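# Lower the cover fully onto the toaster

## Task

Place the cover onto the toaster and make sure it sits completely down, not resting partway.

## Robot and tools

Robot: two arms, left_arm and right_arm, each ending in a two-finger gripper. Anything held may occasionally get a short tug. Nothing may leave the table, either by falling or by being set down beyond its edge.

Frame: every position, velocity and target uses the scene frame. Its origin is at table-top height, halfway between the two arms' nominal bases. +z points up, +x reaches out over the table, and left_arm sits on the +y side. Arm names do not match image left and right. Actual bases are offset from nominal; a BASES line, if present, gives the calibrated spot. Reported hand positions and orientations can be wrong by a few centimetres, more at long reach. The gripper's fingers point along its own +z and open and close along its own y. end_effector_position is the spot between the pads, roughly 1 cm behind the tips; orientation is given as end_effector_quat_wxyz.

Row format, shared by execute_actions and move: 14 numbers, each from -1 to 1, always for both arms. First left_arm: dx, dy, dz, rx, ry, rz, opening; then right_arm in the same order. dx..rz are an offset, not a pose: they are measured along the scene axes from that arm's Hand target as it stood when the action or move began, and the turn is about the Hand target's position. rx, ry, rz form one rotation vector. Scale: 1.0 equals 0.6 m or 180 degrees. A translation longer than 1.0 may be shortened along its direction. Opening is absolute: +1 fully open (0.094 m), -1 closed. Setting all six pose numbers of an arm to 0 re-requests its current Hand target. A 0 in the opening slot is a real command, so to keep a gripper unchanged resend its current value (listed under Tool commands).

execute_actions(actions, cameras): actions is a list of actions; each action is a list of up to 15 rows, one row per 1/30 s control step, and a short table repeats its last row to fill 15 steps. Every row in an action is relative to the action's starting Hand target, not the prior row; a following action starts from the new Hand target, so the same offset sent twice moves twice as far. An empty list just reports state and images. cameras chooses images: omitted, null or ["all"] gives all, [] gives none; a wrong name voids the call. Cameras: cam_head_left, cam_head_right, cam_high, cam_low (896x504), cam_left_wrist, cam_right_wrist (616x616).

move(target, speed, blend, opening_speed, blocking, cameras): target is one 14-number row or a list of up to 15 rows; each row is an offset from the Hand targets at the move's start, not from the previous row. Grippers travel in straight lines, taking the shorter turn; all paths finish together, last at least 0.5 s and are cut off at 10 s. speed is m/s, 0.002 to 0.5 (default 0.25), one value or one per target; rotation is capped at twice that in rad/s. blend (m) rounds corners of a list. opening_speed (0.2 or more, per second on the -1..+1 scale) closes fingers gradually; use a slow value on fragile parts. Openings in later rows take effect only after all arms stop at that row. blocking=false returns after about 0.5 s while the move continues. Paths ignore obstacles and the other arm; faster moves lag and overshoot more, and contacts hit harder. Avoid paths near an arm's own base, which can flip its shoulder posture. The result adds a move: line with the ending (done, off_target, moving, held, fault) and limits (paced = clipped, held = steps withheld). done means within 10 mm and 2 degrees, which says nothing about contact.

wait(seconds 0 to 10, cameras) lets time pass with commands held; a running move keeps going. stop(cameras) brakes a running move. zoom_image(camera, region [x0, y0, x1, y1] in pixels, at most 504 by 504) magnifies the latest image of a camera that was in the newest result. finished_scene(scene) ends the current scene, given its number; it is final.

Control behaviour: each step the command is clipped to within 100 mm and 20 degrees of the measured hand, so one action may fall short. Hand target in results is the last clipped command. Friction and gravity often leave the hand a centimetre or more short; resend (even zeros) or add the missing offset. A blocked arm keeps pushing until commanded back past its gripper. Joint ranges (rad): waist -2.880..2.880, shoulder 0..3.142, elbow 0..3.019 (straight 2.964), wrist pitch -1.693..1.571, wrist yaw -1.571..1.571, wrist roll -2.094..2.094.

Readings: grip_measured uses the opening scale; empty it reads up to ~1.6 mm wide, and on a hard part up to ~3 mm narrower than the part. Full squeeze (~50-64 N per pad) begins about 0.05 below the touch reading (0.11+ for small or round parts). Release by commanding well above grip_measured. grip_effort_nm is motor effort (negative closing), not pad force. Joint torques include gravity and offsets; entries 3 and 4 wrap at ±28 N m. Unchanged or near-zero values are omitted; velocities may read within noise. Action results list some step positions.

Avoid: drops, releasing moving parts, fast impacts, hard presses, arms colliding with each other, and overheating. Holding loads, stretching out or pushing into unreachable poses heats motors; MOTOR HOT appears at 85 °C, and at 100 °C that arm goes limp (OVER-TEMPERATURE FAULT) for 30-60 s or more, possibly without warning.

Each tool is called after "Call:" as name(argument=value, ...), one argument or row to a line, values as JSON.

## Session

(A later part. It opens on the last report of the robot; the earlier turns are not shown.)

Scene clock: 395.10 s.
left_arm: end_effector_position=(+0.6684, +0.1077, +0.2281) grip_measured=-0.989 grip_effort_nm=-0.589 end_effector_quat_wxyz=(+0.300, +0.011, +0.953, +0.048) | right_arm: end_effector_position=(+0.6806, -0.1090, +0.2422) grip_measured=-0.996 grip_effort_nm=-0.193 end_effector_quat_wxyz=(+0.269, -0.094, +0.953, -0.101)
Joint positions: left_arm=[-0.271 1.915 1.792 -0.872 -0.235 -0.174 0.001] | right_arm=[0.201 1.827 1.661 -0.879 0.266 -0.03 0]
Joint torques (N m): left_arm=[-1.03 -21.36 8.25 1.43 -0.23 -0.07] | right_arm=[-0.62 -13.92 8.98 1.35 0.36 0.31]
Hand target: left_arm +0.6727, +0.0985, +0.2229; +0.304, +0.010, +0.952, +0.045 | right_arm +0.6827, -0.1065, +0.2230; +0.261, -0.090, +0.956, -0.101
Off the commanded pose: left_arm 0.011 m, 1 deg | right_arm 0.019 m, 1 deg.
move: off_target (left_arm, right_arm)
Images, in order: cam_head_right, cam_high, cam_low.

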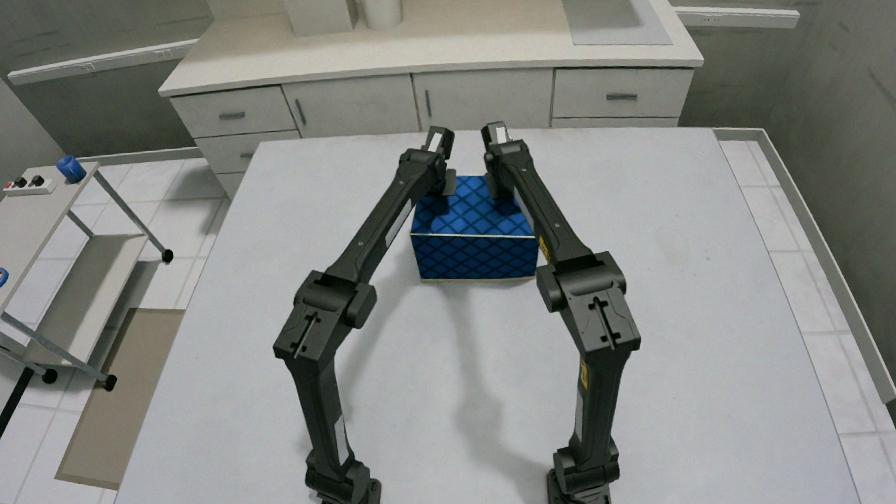

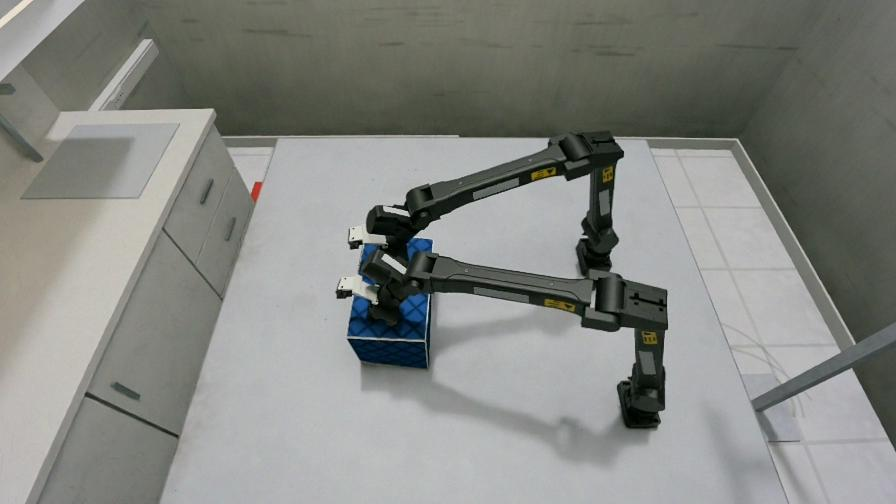

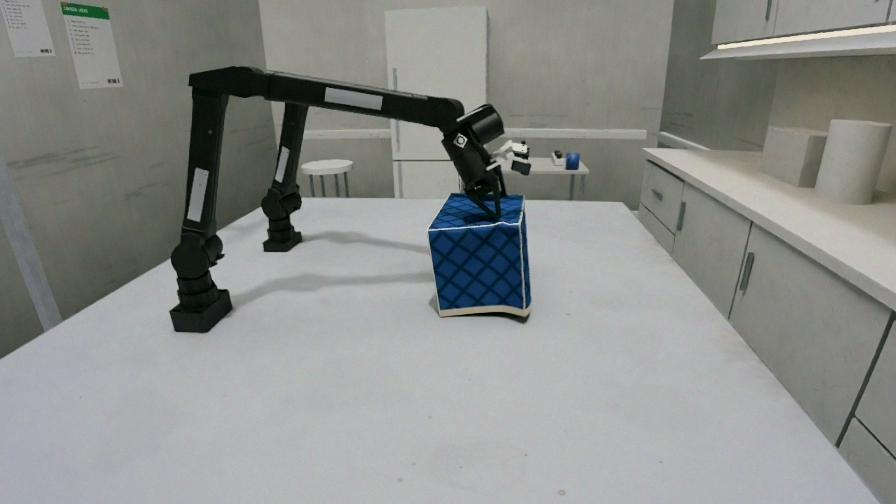

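Call:
move(
  target=[0,0,-0.04,0,0,0,-1,0.01,0,-0.065,0,0,0,-1],
  speed=0.06,
  cameras=["cam_low","cam_head_right"],
)

Call:
zoom_image(
  camera="cam_low",
  region=[380, 150, 560, 350],
)

Scene clock: 399.27 s.
left_arm: end_effector_position=(+0.6746, +0.1067, +0.2230) grip_measured=-0.989 grip_effort_nm=-0.589 end_effector_quat_wxyz=(+0.318, +0.007, +0.947, +0.045) | right_arm: end_effector_position=(+0.6901, -0.1075, +0.2358) grip_measured=-0.996 grip_effort_nm=-0.198 end_effector_quat_wxyz=(+0.296, -0.089, +0.946, -0.099)
Joint positions: left_arm=[-0.271 1.915 1.764 -0.805 -0.239 -0.174 0.001] | right_arm=[0.201 1.829 1.627 -0.786 0.271 -0.03 0]
Joint torques (N m): left_arm=[-1.03 -19.66 6.74 1.09 -0.1 -0.04] | right_arm=[-0.85 -11.81 7.38 1.21 0.14 0.28]
Hand target: left_arm +0.6727, +0.0985, +0.1989; +0.304, +0.010, +0.952, +0.045 | right_arm +0.6887, -0.1064, +0.1842; +0.261, -0.090, +0.956, -0.101
Off the commanded pose: left_arm 0.026 m, 2 deg | right_arm 0.052 m, 4 deg.
move: off_target (left_arm, right_arm)
Images, in order: cam_head_right, cam_low.

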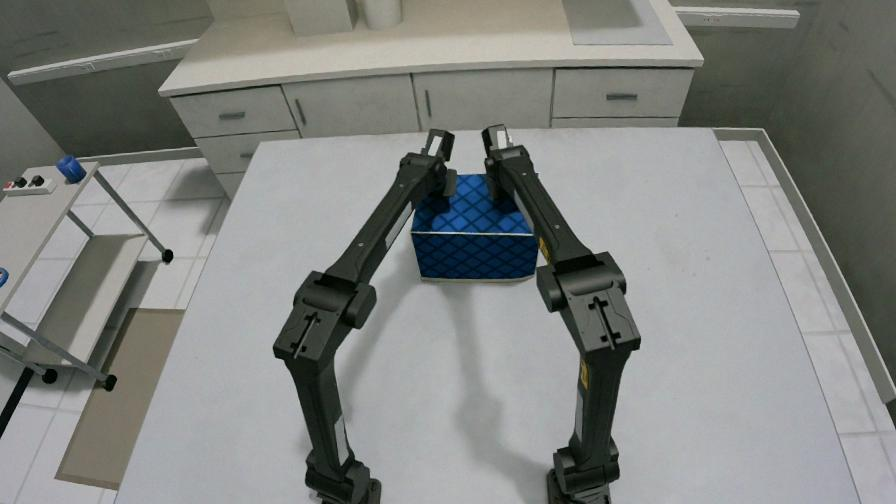

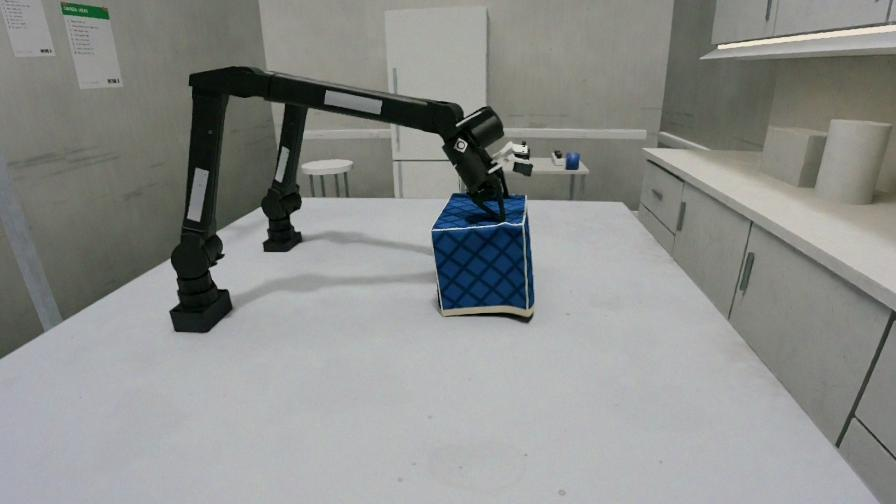

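Scaled by 2.520.

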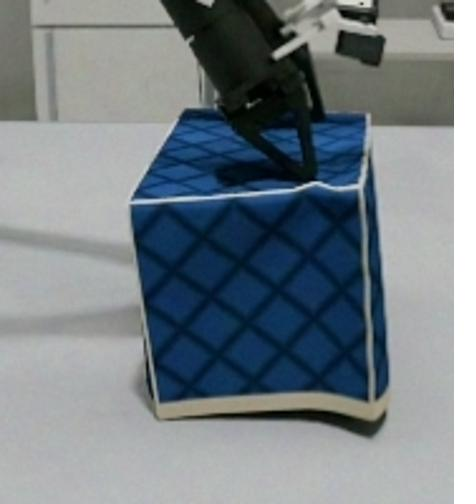

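Call:
move(
  target=[-0.1,0.1,0.12,0,0,0,-1,-0.1,-0.1,0.14,0,0,0,-1],
  speed=0.2,
)

Call:
zoom_image(
  camera="cam_low",
  region=[420, 180, 550, 330],
)

Call:
zoom_image(
  camera="cam_head_right",
  region=[370, 130, 590, 320],
)

Call:
zoom_image(
  camera="cam_high",
  region=[300, 200, 480, 400],
)

Scene clock: 405.97 s.
left_arm: end_effector_position=(+0.6147, +0.1530, +0.2580) grip_measured=-0.989 grip_effort_nm=-0.589 end_effector_quat_wxyz=(+0.298, +0.009, +0.953, +0.045) | right_arm: end_effector_position=(+0.6338, -0.1635, +0.2689) grip_measured=-0.996 grip_effort_nm=-0.188 end_effector_quat_wxyz=(+0.266, -0.083, +0.955, -0.100)
Joint positions: left_arm=[-0.217 1.734 1.613 -0.867 -0.201 -0.132 0.001] | right_arm=[0.125 1.67 1.52 -0.889 0.232 -0.076 0]
Joint torques (N m): left_arm=[0.26 -20.89 8.23 0.54 0.02 0.13] | right_arm=[-1.26 -14.27 8.76 0.7 0.03 -0.02]
Hand target: left_arm +0.6127, +0.1584, +0.2710; +0.304, +0.010, +0.951, +0.045 | right_arm +0.6287, -0.1663, +0.2681; +0.261, -0.090, +0.956, -0.101
Off the commanded pose: left_arm 0.014 m, 1 deg | right_arm 0.006 m, 1 deg.
move: off_target (left_arm)

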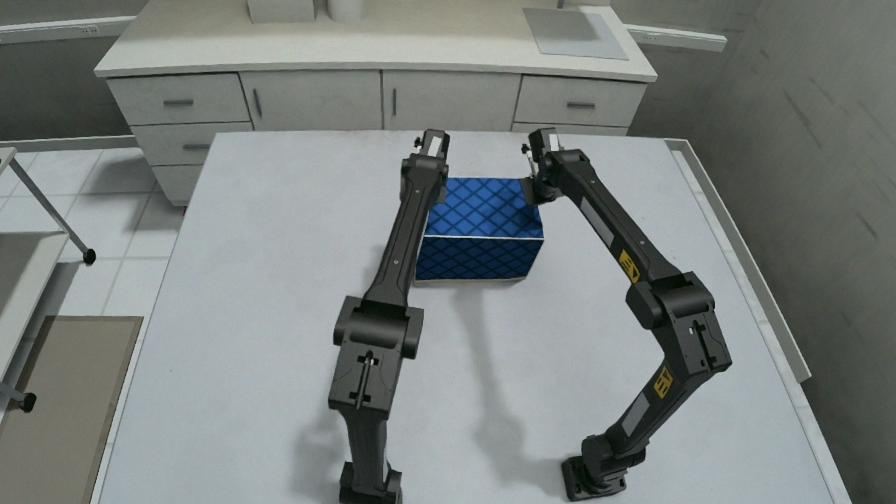

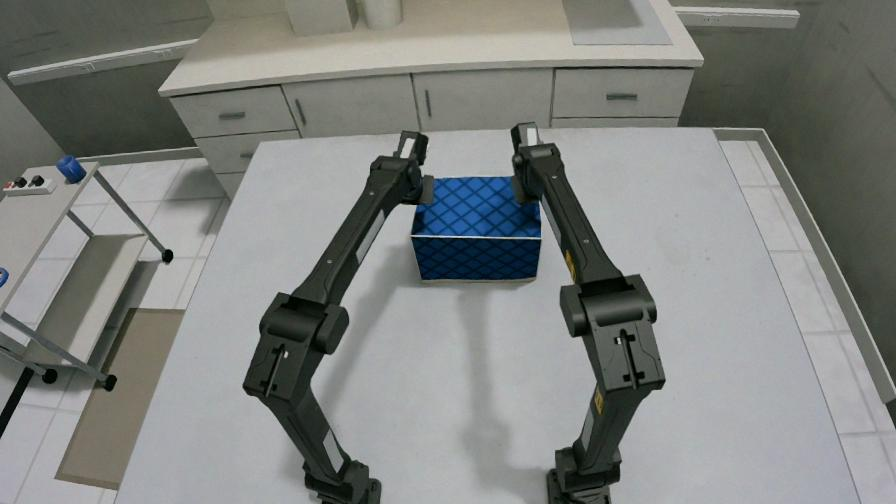

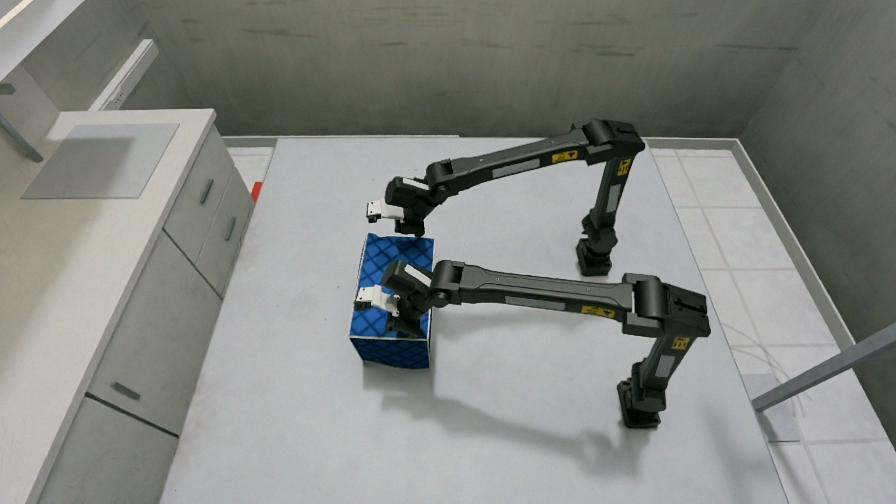

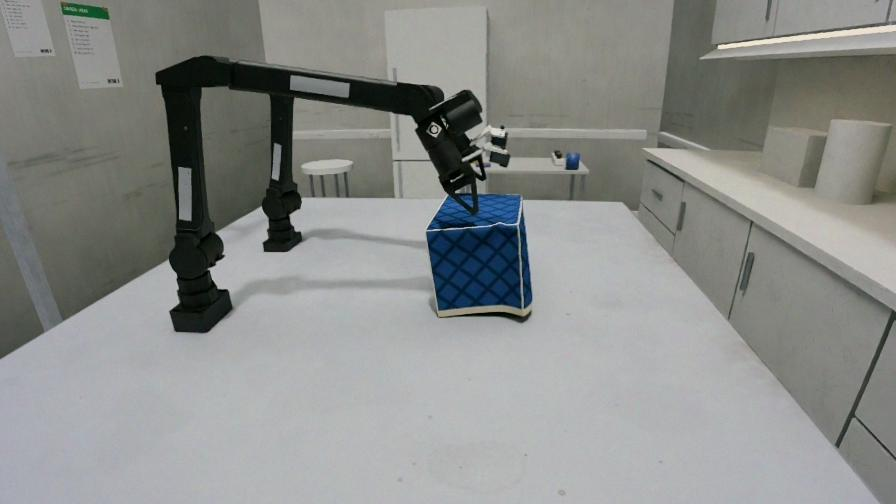

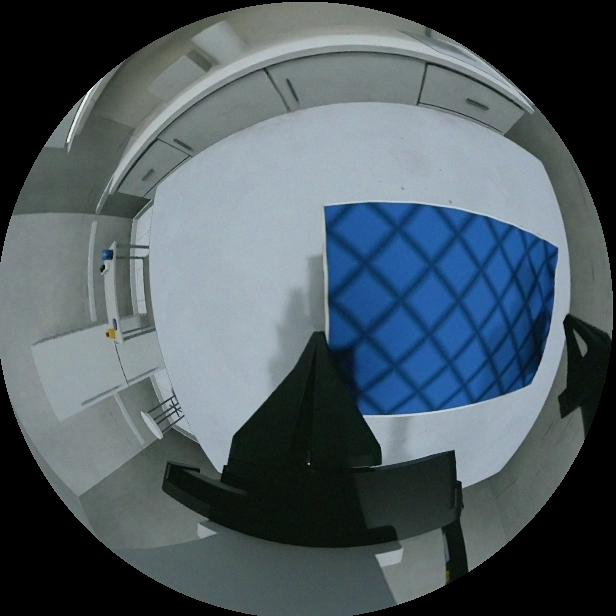

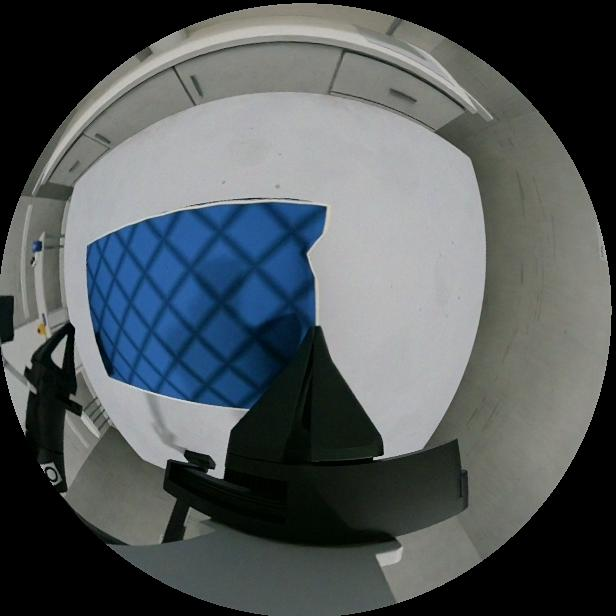

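Scaled by 3.360.

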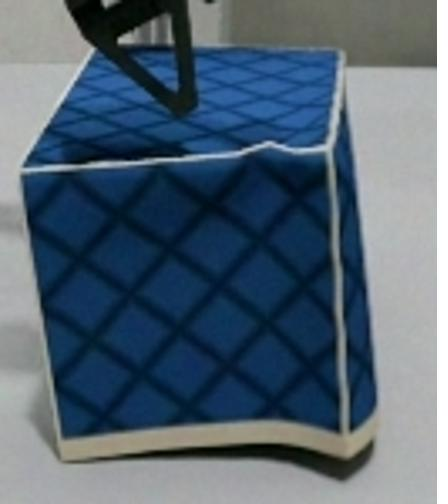

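Scaled by 2.291.

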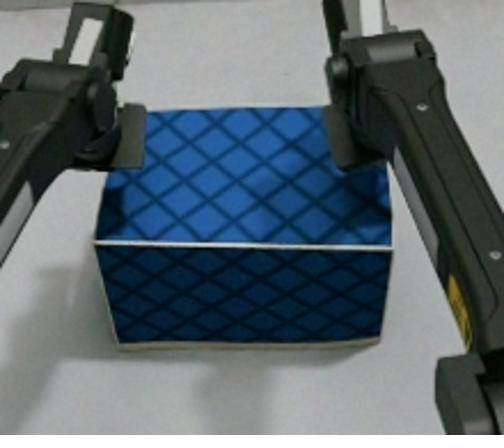

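Scaled by 2.520.

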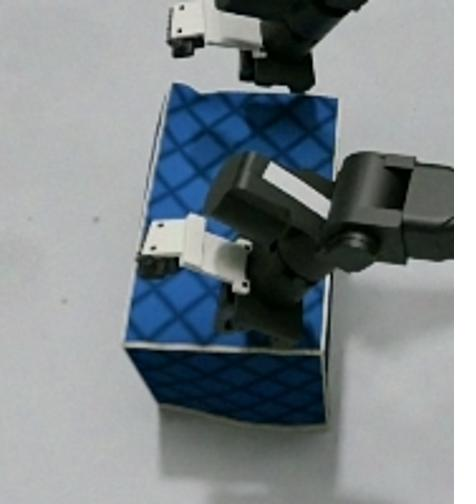

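Call:
zoom_image(
  camera="cam_low",
  region=[430, 290, 545, 330],
)

Call:
zoom_image(
  camera="cam_head_left",
  region=[390, 150, 570, 300],
)

Scaled by 4.383.

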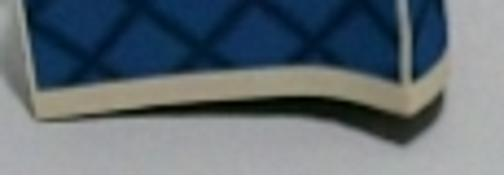

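Scaled by 2.800.

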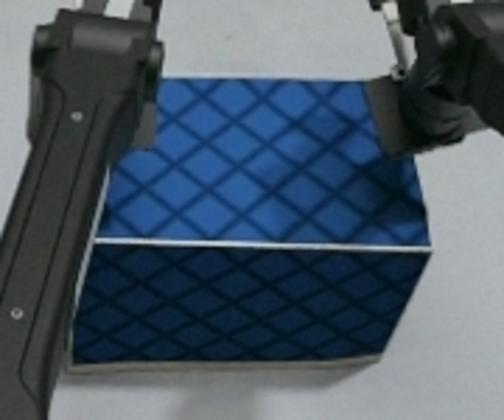

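Call:
move(
  target=[
    [0,0.02,0.03,0,0,0,-1,0,0.01,-0.0,0,0,0,-0.2],
    [0,0.02,0.03,0,0,0,-1,0,0.01,-0.105,0,0,0,-0.2],
    [0,0.02,0.03,0,0,0,-1,0,0.01,-0.105,0,0,0,-1],
    [0,0.02,0.03,0,0,0,-1,0.01,-0.02,0.05,0,0,0,-1],
  ],
  opening_speed=0.8,
  speed=0.1,
  cameras=["cam_low","cam_right_wrist","cam_head_right"],
)

Call:
zoom_image(
  camera="cam_low",
  region=[400, 150, 580, 350],
)

Scene clock: 427.07 s.
left_arm: end_effector_position=(+0.6084, +0.1634, +0.2532) grip_measured=-0.989 grip_effort_nm=-0.584 end_effector_quat_wxyz=(+0.279, +0.014, +0.959, +0.048) | right_arm: end_effector_position=(+0.6201, -0.1676, +0.2599) grip_measured=-0.984 grip_effort_nm=-0.882 end_effector_quat_wxyz=(+0.233, -0.091, +0.964, -0.095)
Joint positions: left_arm=[-0.201 1.733 1.613 -0.905 -0.189 -0.114 0.001] | right_arm=[0.116 1.67 1.518 -0.953 0.212 -0.085 0.001]
Joint torques (N m): left_arm=[1.08 -22.07 10.18 0.5 0.01 0.13] | right_arm=[-2.49 -14.45 15.21 0.35 0.43 -0.15]
Hand target: left_arm +0.6127, +0.1705, +0.2890; +0.304, +0.010, +0.951, +0.045 | right_arm +0.6347, -0.1785, +0.2981; +0.261, -0.090, +0.956, -0.101
Off the commanded pose: left_arm 0.037 m, 3 deg | right_arm 0.042 m, 3 deg.
move: off_target (left_arm, right_arm); target 3's new opening was sent with right_arm's hand 0.030 m and 3 deg from that target
Images, in order: cam_head_right, cam_low, cam_right_wrist.

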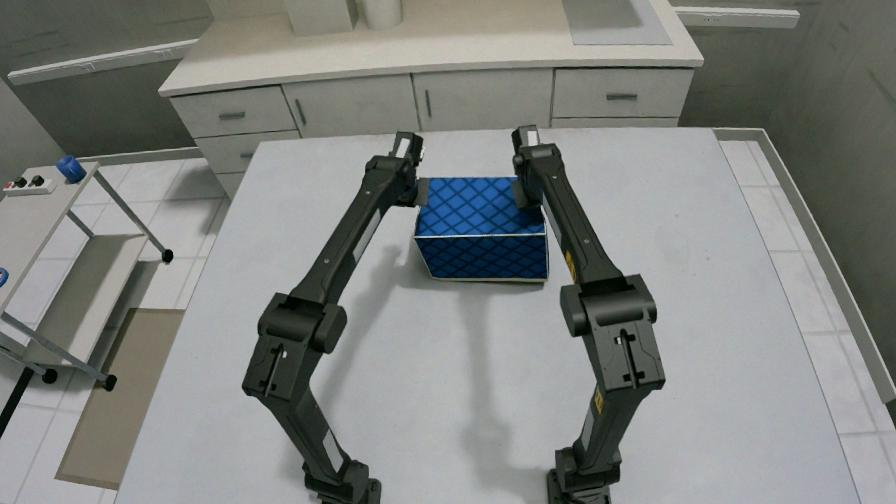

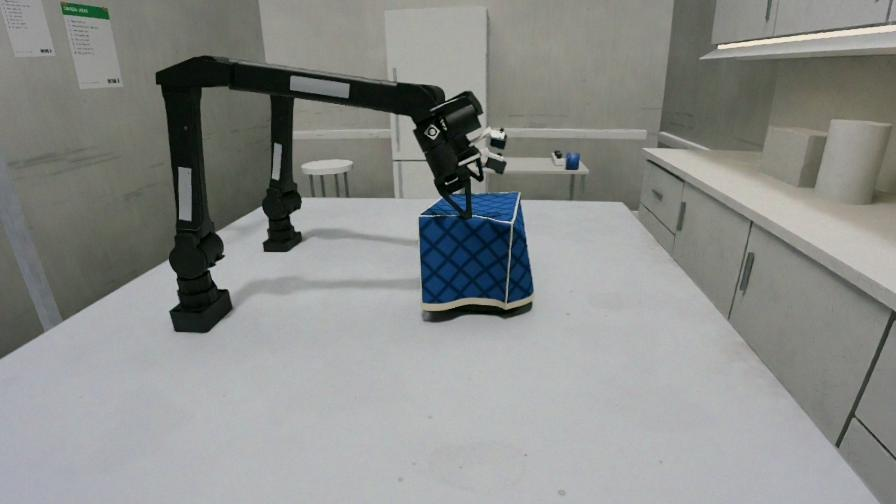

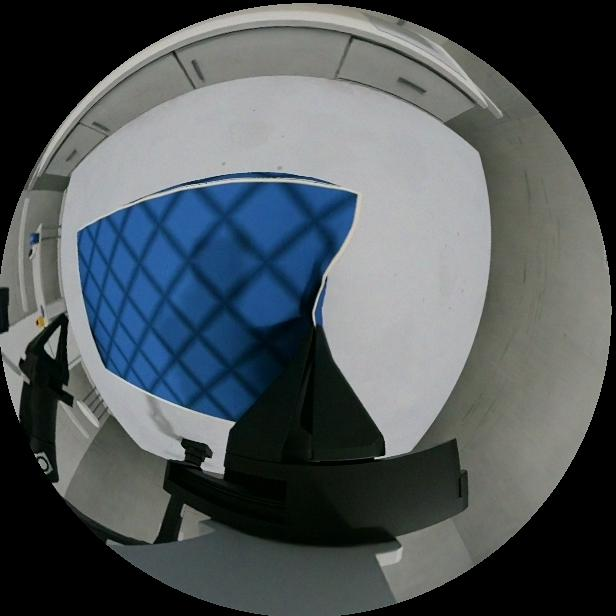

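Scaled by 2.520.

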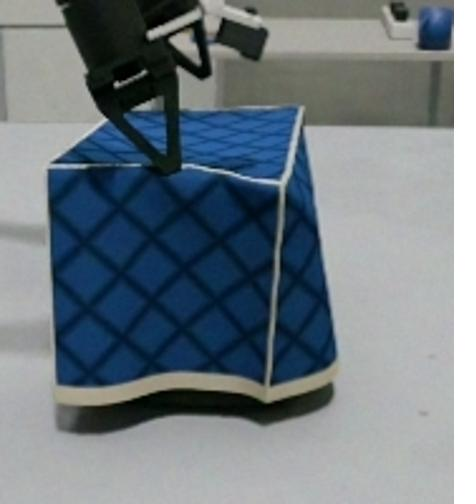

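Call:
move(
  target=[
    [0,0,0.0,0,0,0,-1,0.005,0.015,-0.02,0,0,0,-1],
    [0,0,0.0,0,0,0,-1,0.005,0.015,-0.02,0,0,0,-0.2],
    [0,0,0.0,0,0,0,-1,0.005,0.015,0.1,0,0,0,-0.2],
  ],
  opening_speed=0.8,
  speed=0.1,
  cameras=["cam_low","cam_high","cam_head_right"],
)

Call:
zoom_image(
  camera="cam_low",
  region=[400, 150, 580, 350],
)

Call:
zoom_image(
  camera="cam_high",
  region=[300, 200, 480, 400],
)

Scene clock: 435.63 s.
left_arm: end_effector_position=(+0.6084, +0.1634, +0.2532) grip_measured=-0.989 grip_effort_nm=-0.579 end_effector_quat_wxyz=(+0.279, +0.014, +0.959, +0.048) | right_arm: end_effector_position=(+0.6261, -0.1683, +0.3292) grip_measured=-0.202 grip_effort_nm=0.105 end_effector_quat_wxyz=(+0.237, -0.089, +0.962, -0.099)
Joint positions: left_arm=[-0.201 1.733 1.613 -0.905 -0.189 -0.114 0.001] | right_arm=[0.116 1.67 1.697 -1.124 0.221 -0.086 0.037]
Joint torques (N m): left_arm=[0.79 -22.24 10.19 0.54 -0.01 0.11] | right_arm=[-1.2 -13.57 15.13 0.64 0.32 0]
Hand target: left_arm +0.6127, +0.1705, +0.2890; +0.304, +0.010, +0.951, +0.045 | right_arm +0.6376, -0.1695, +0.3580; +0.260, -0.090, +0.956, -0.101
Off the commanded pose: left_arm 0.037 m, 3 deg | right_arm 0.031 m, 3 deg.
move: off_target (left_arm, right_arm); target 2's new opening was sent with right_arm's hand 0.031 m and 3 deg from that target
Images, in order: cam_head_right, cam_high, cam_low.

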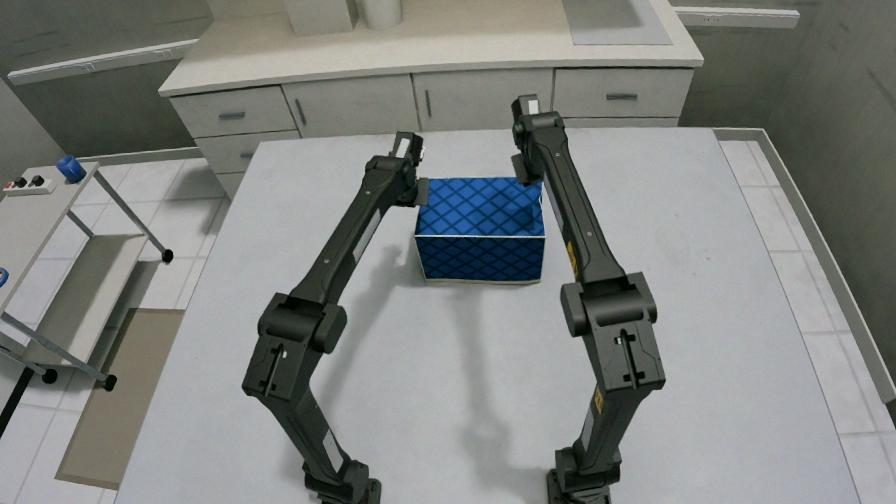

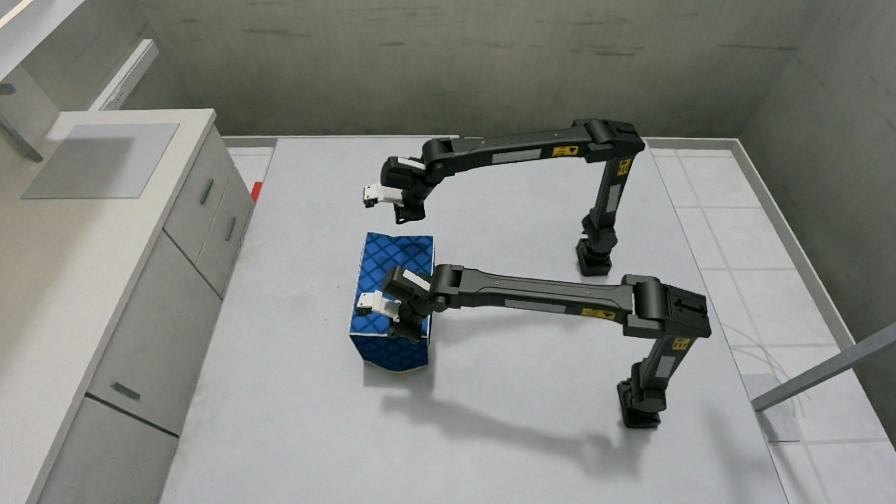

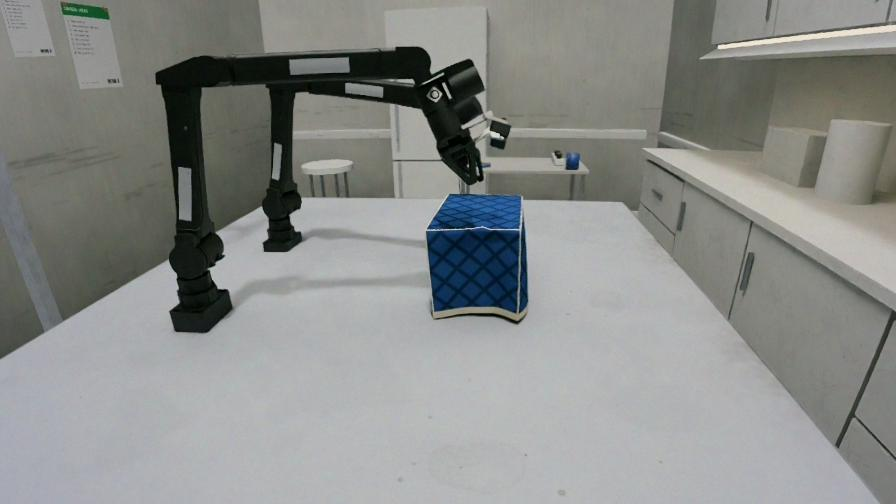

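Scaled by 2.520.

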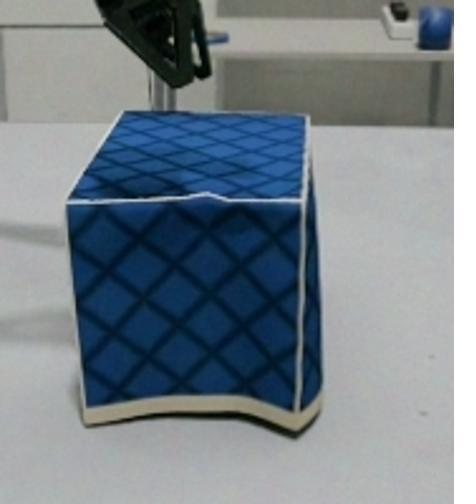

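Scaled by 2.520.

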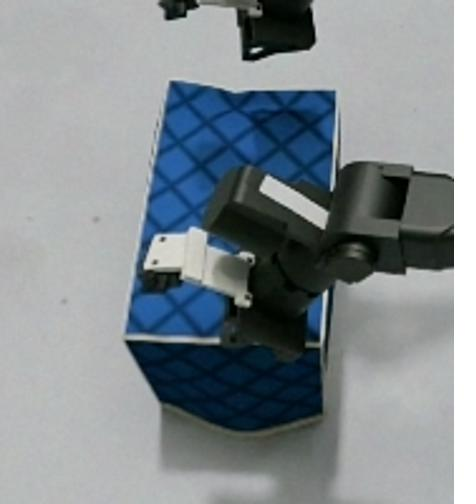

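Call:
wait(
  seconds=1,
  cameras=["cam_low","cam_head_right"],
)

Call:
zoom_image(
  camera="cam_low",
  region=[420, 280, 540, 330],
)

Call:
zoom_image(
  camera="cam_head_right",
  region=[390, 160, 570, 300],
)

Scene clock: 439.97 s.
left_arm: end_effector_position=(+0.6084, +0.1634, +0.2532) grip_measured=-0.989 grip_effort_nm=-0.584 end_effector_quat_wxyz=(+0.279, +0.014, +0.959, +0.048) | right_arm: end_effector_position=(+0.6260, -0.1683, +0.3292) grip_measured=-0.202 grip_effort_nm=0.115 end_effector_quat_wxyz=(+0.237, -0.089, +0.962, -0.099)
Joint positions: left_arm=[-0.201 1.733 1.613 -0.905 -0.189 -0.114 0.001] | right_arm=[0.116 1.67 1.697 -1.125 0.221 -0.086 0.037]
Joint torques (N m): left_arm=[0.73 -22.24 10.18 0.53 0 0.14] | right_arm=[-1.14 -13.57 15.13 0.65 0.32 0.01]
Hand target: left_arm +0.6127, +0.1705, +0.2890; +0.304, +0.010, +0.951, +0.045 | right_arm +0.6376, -0.1695, +0.3580; +0.260, -0.090, +0.956, -0.101
Tool commands: left_gripper/opening=-1.0 right_gripper/opening=-0.2
Off the commanded pose: left_arm 0.037 m, 3 deg | right_arm 0.031 m, 3 deg.
wait: 1.00 s; at rest from the start
Images, in order: cam_head_right, cam_low.

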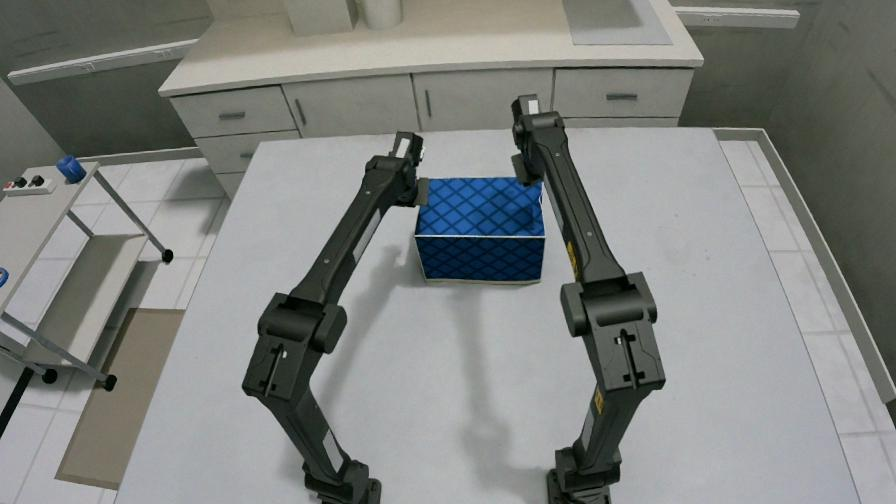

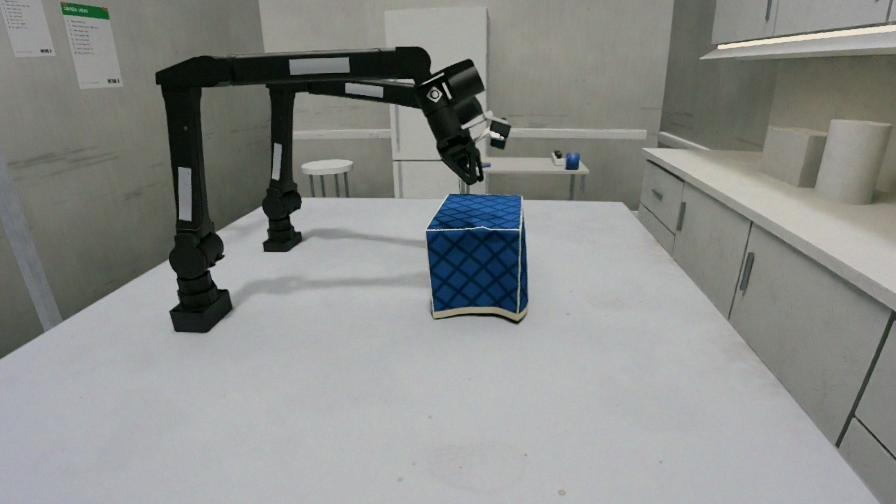

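Scaled by 4.200.

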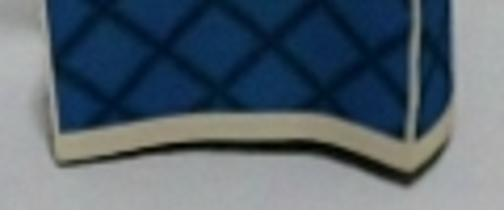

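Scaled by 2.800.

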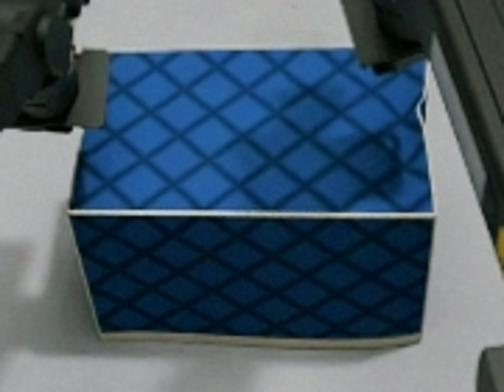

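Call:
finished_scene(
  scene=2,
)

The scene is finished: the task was done.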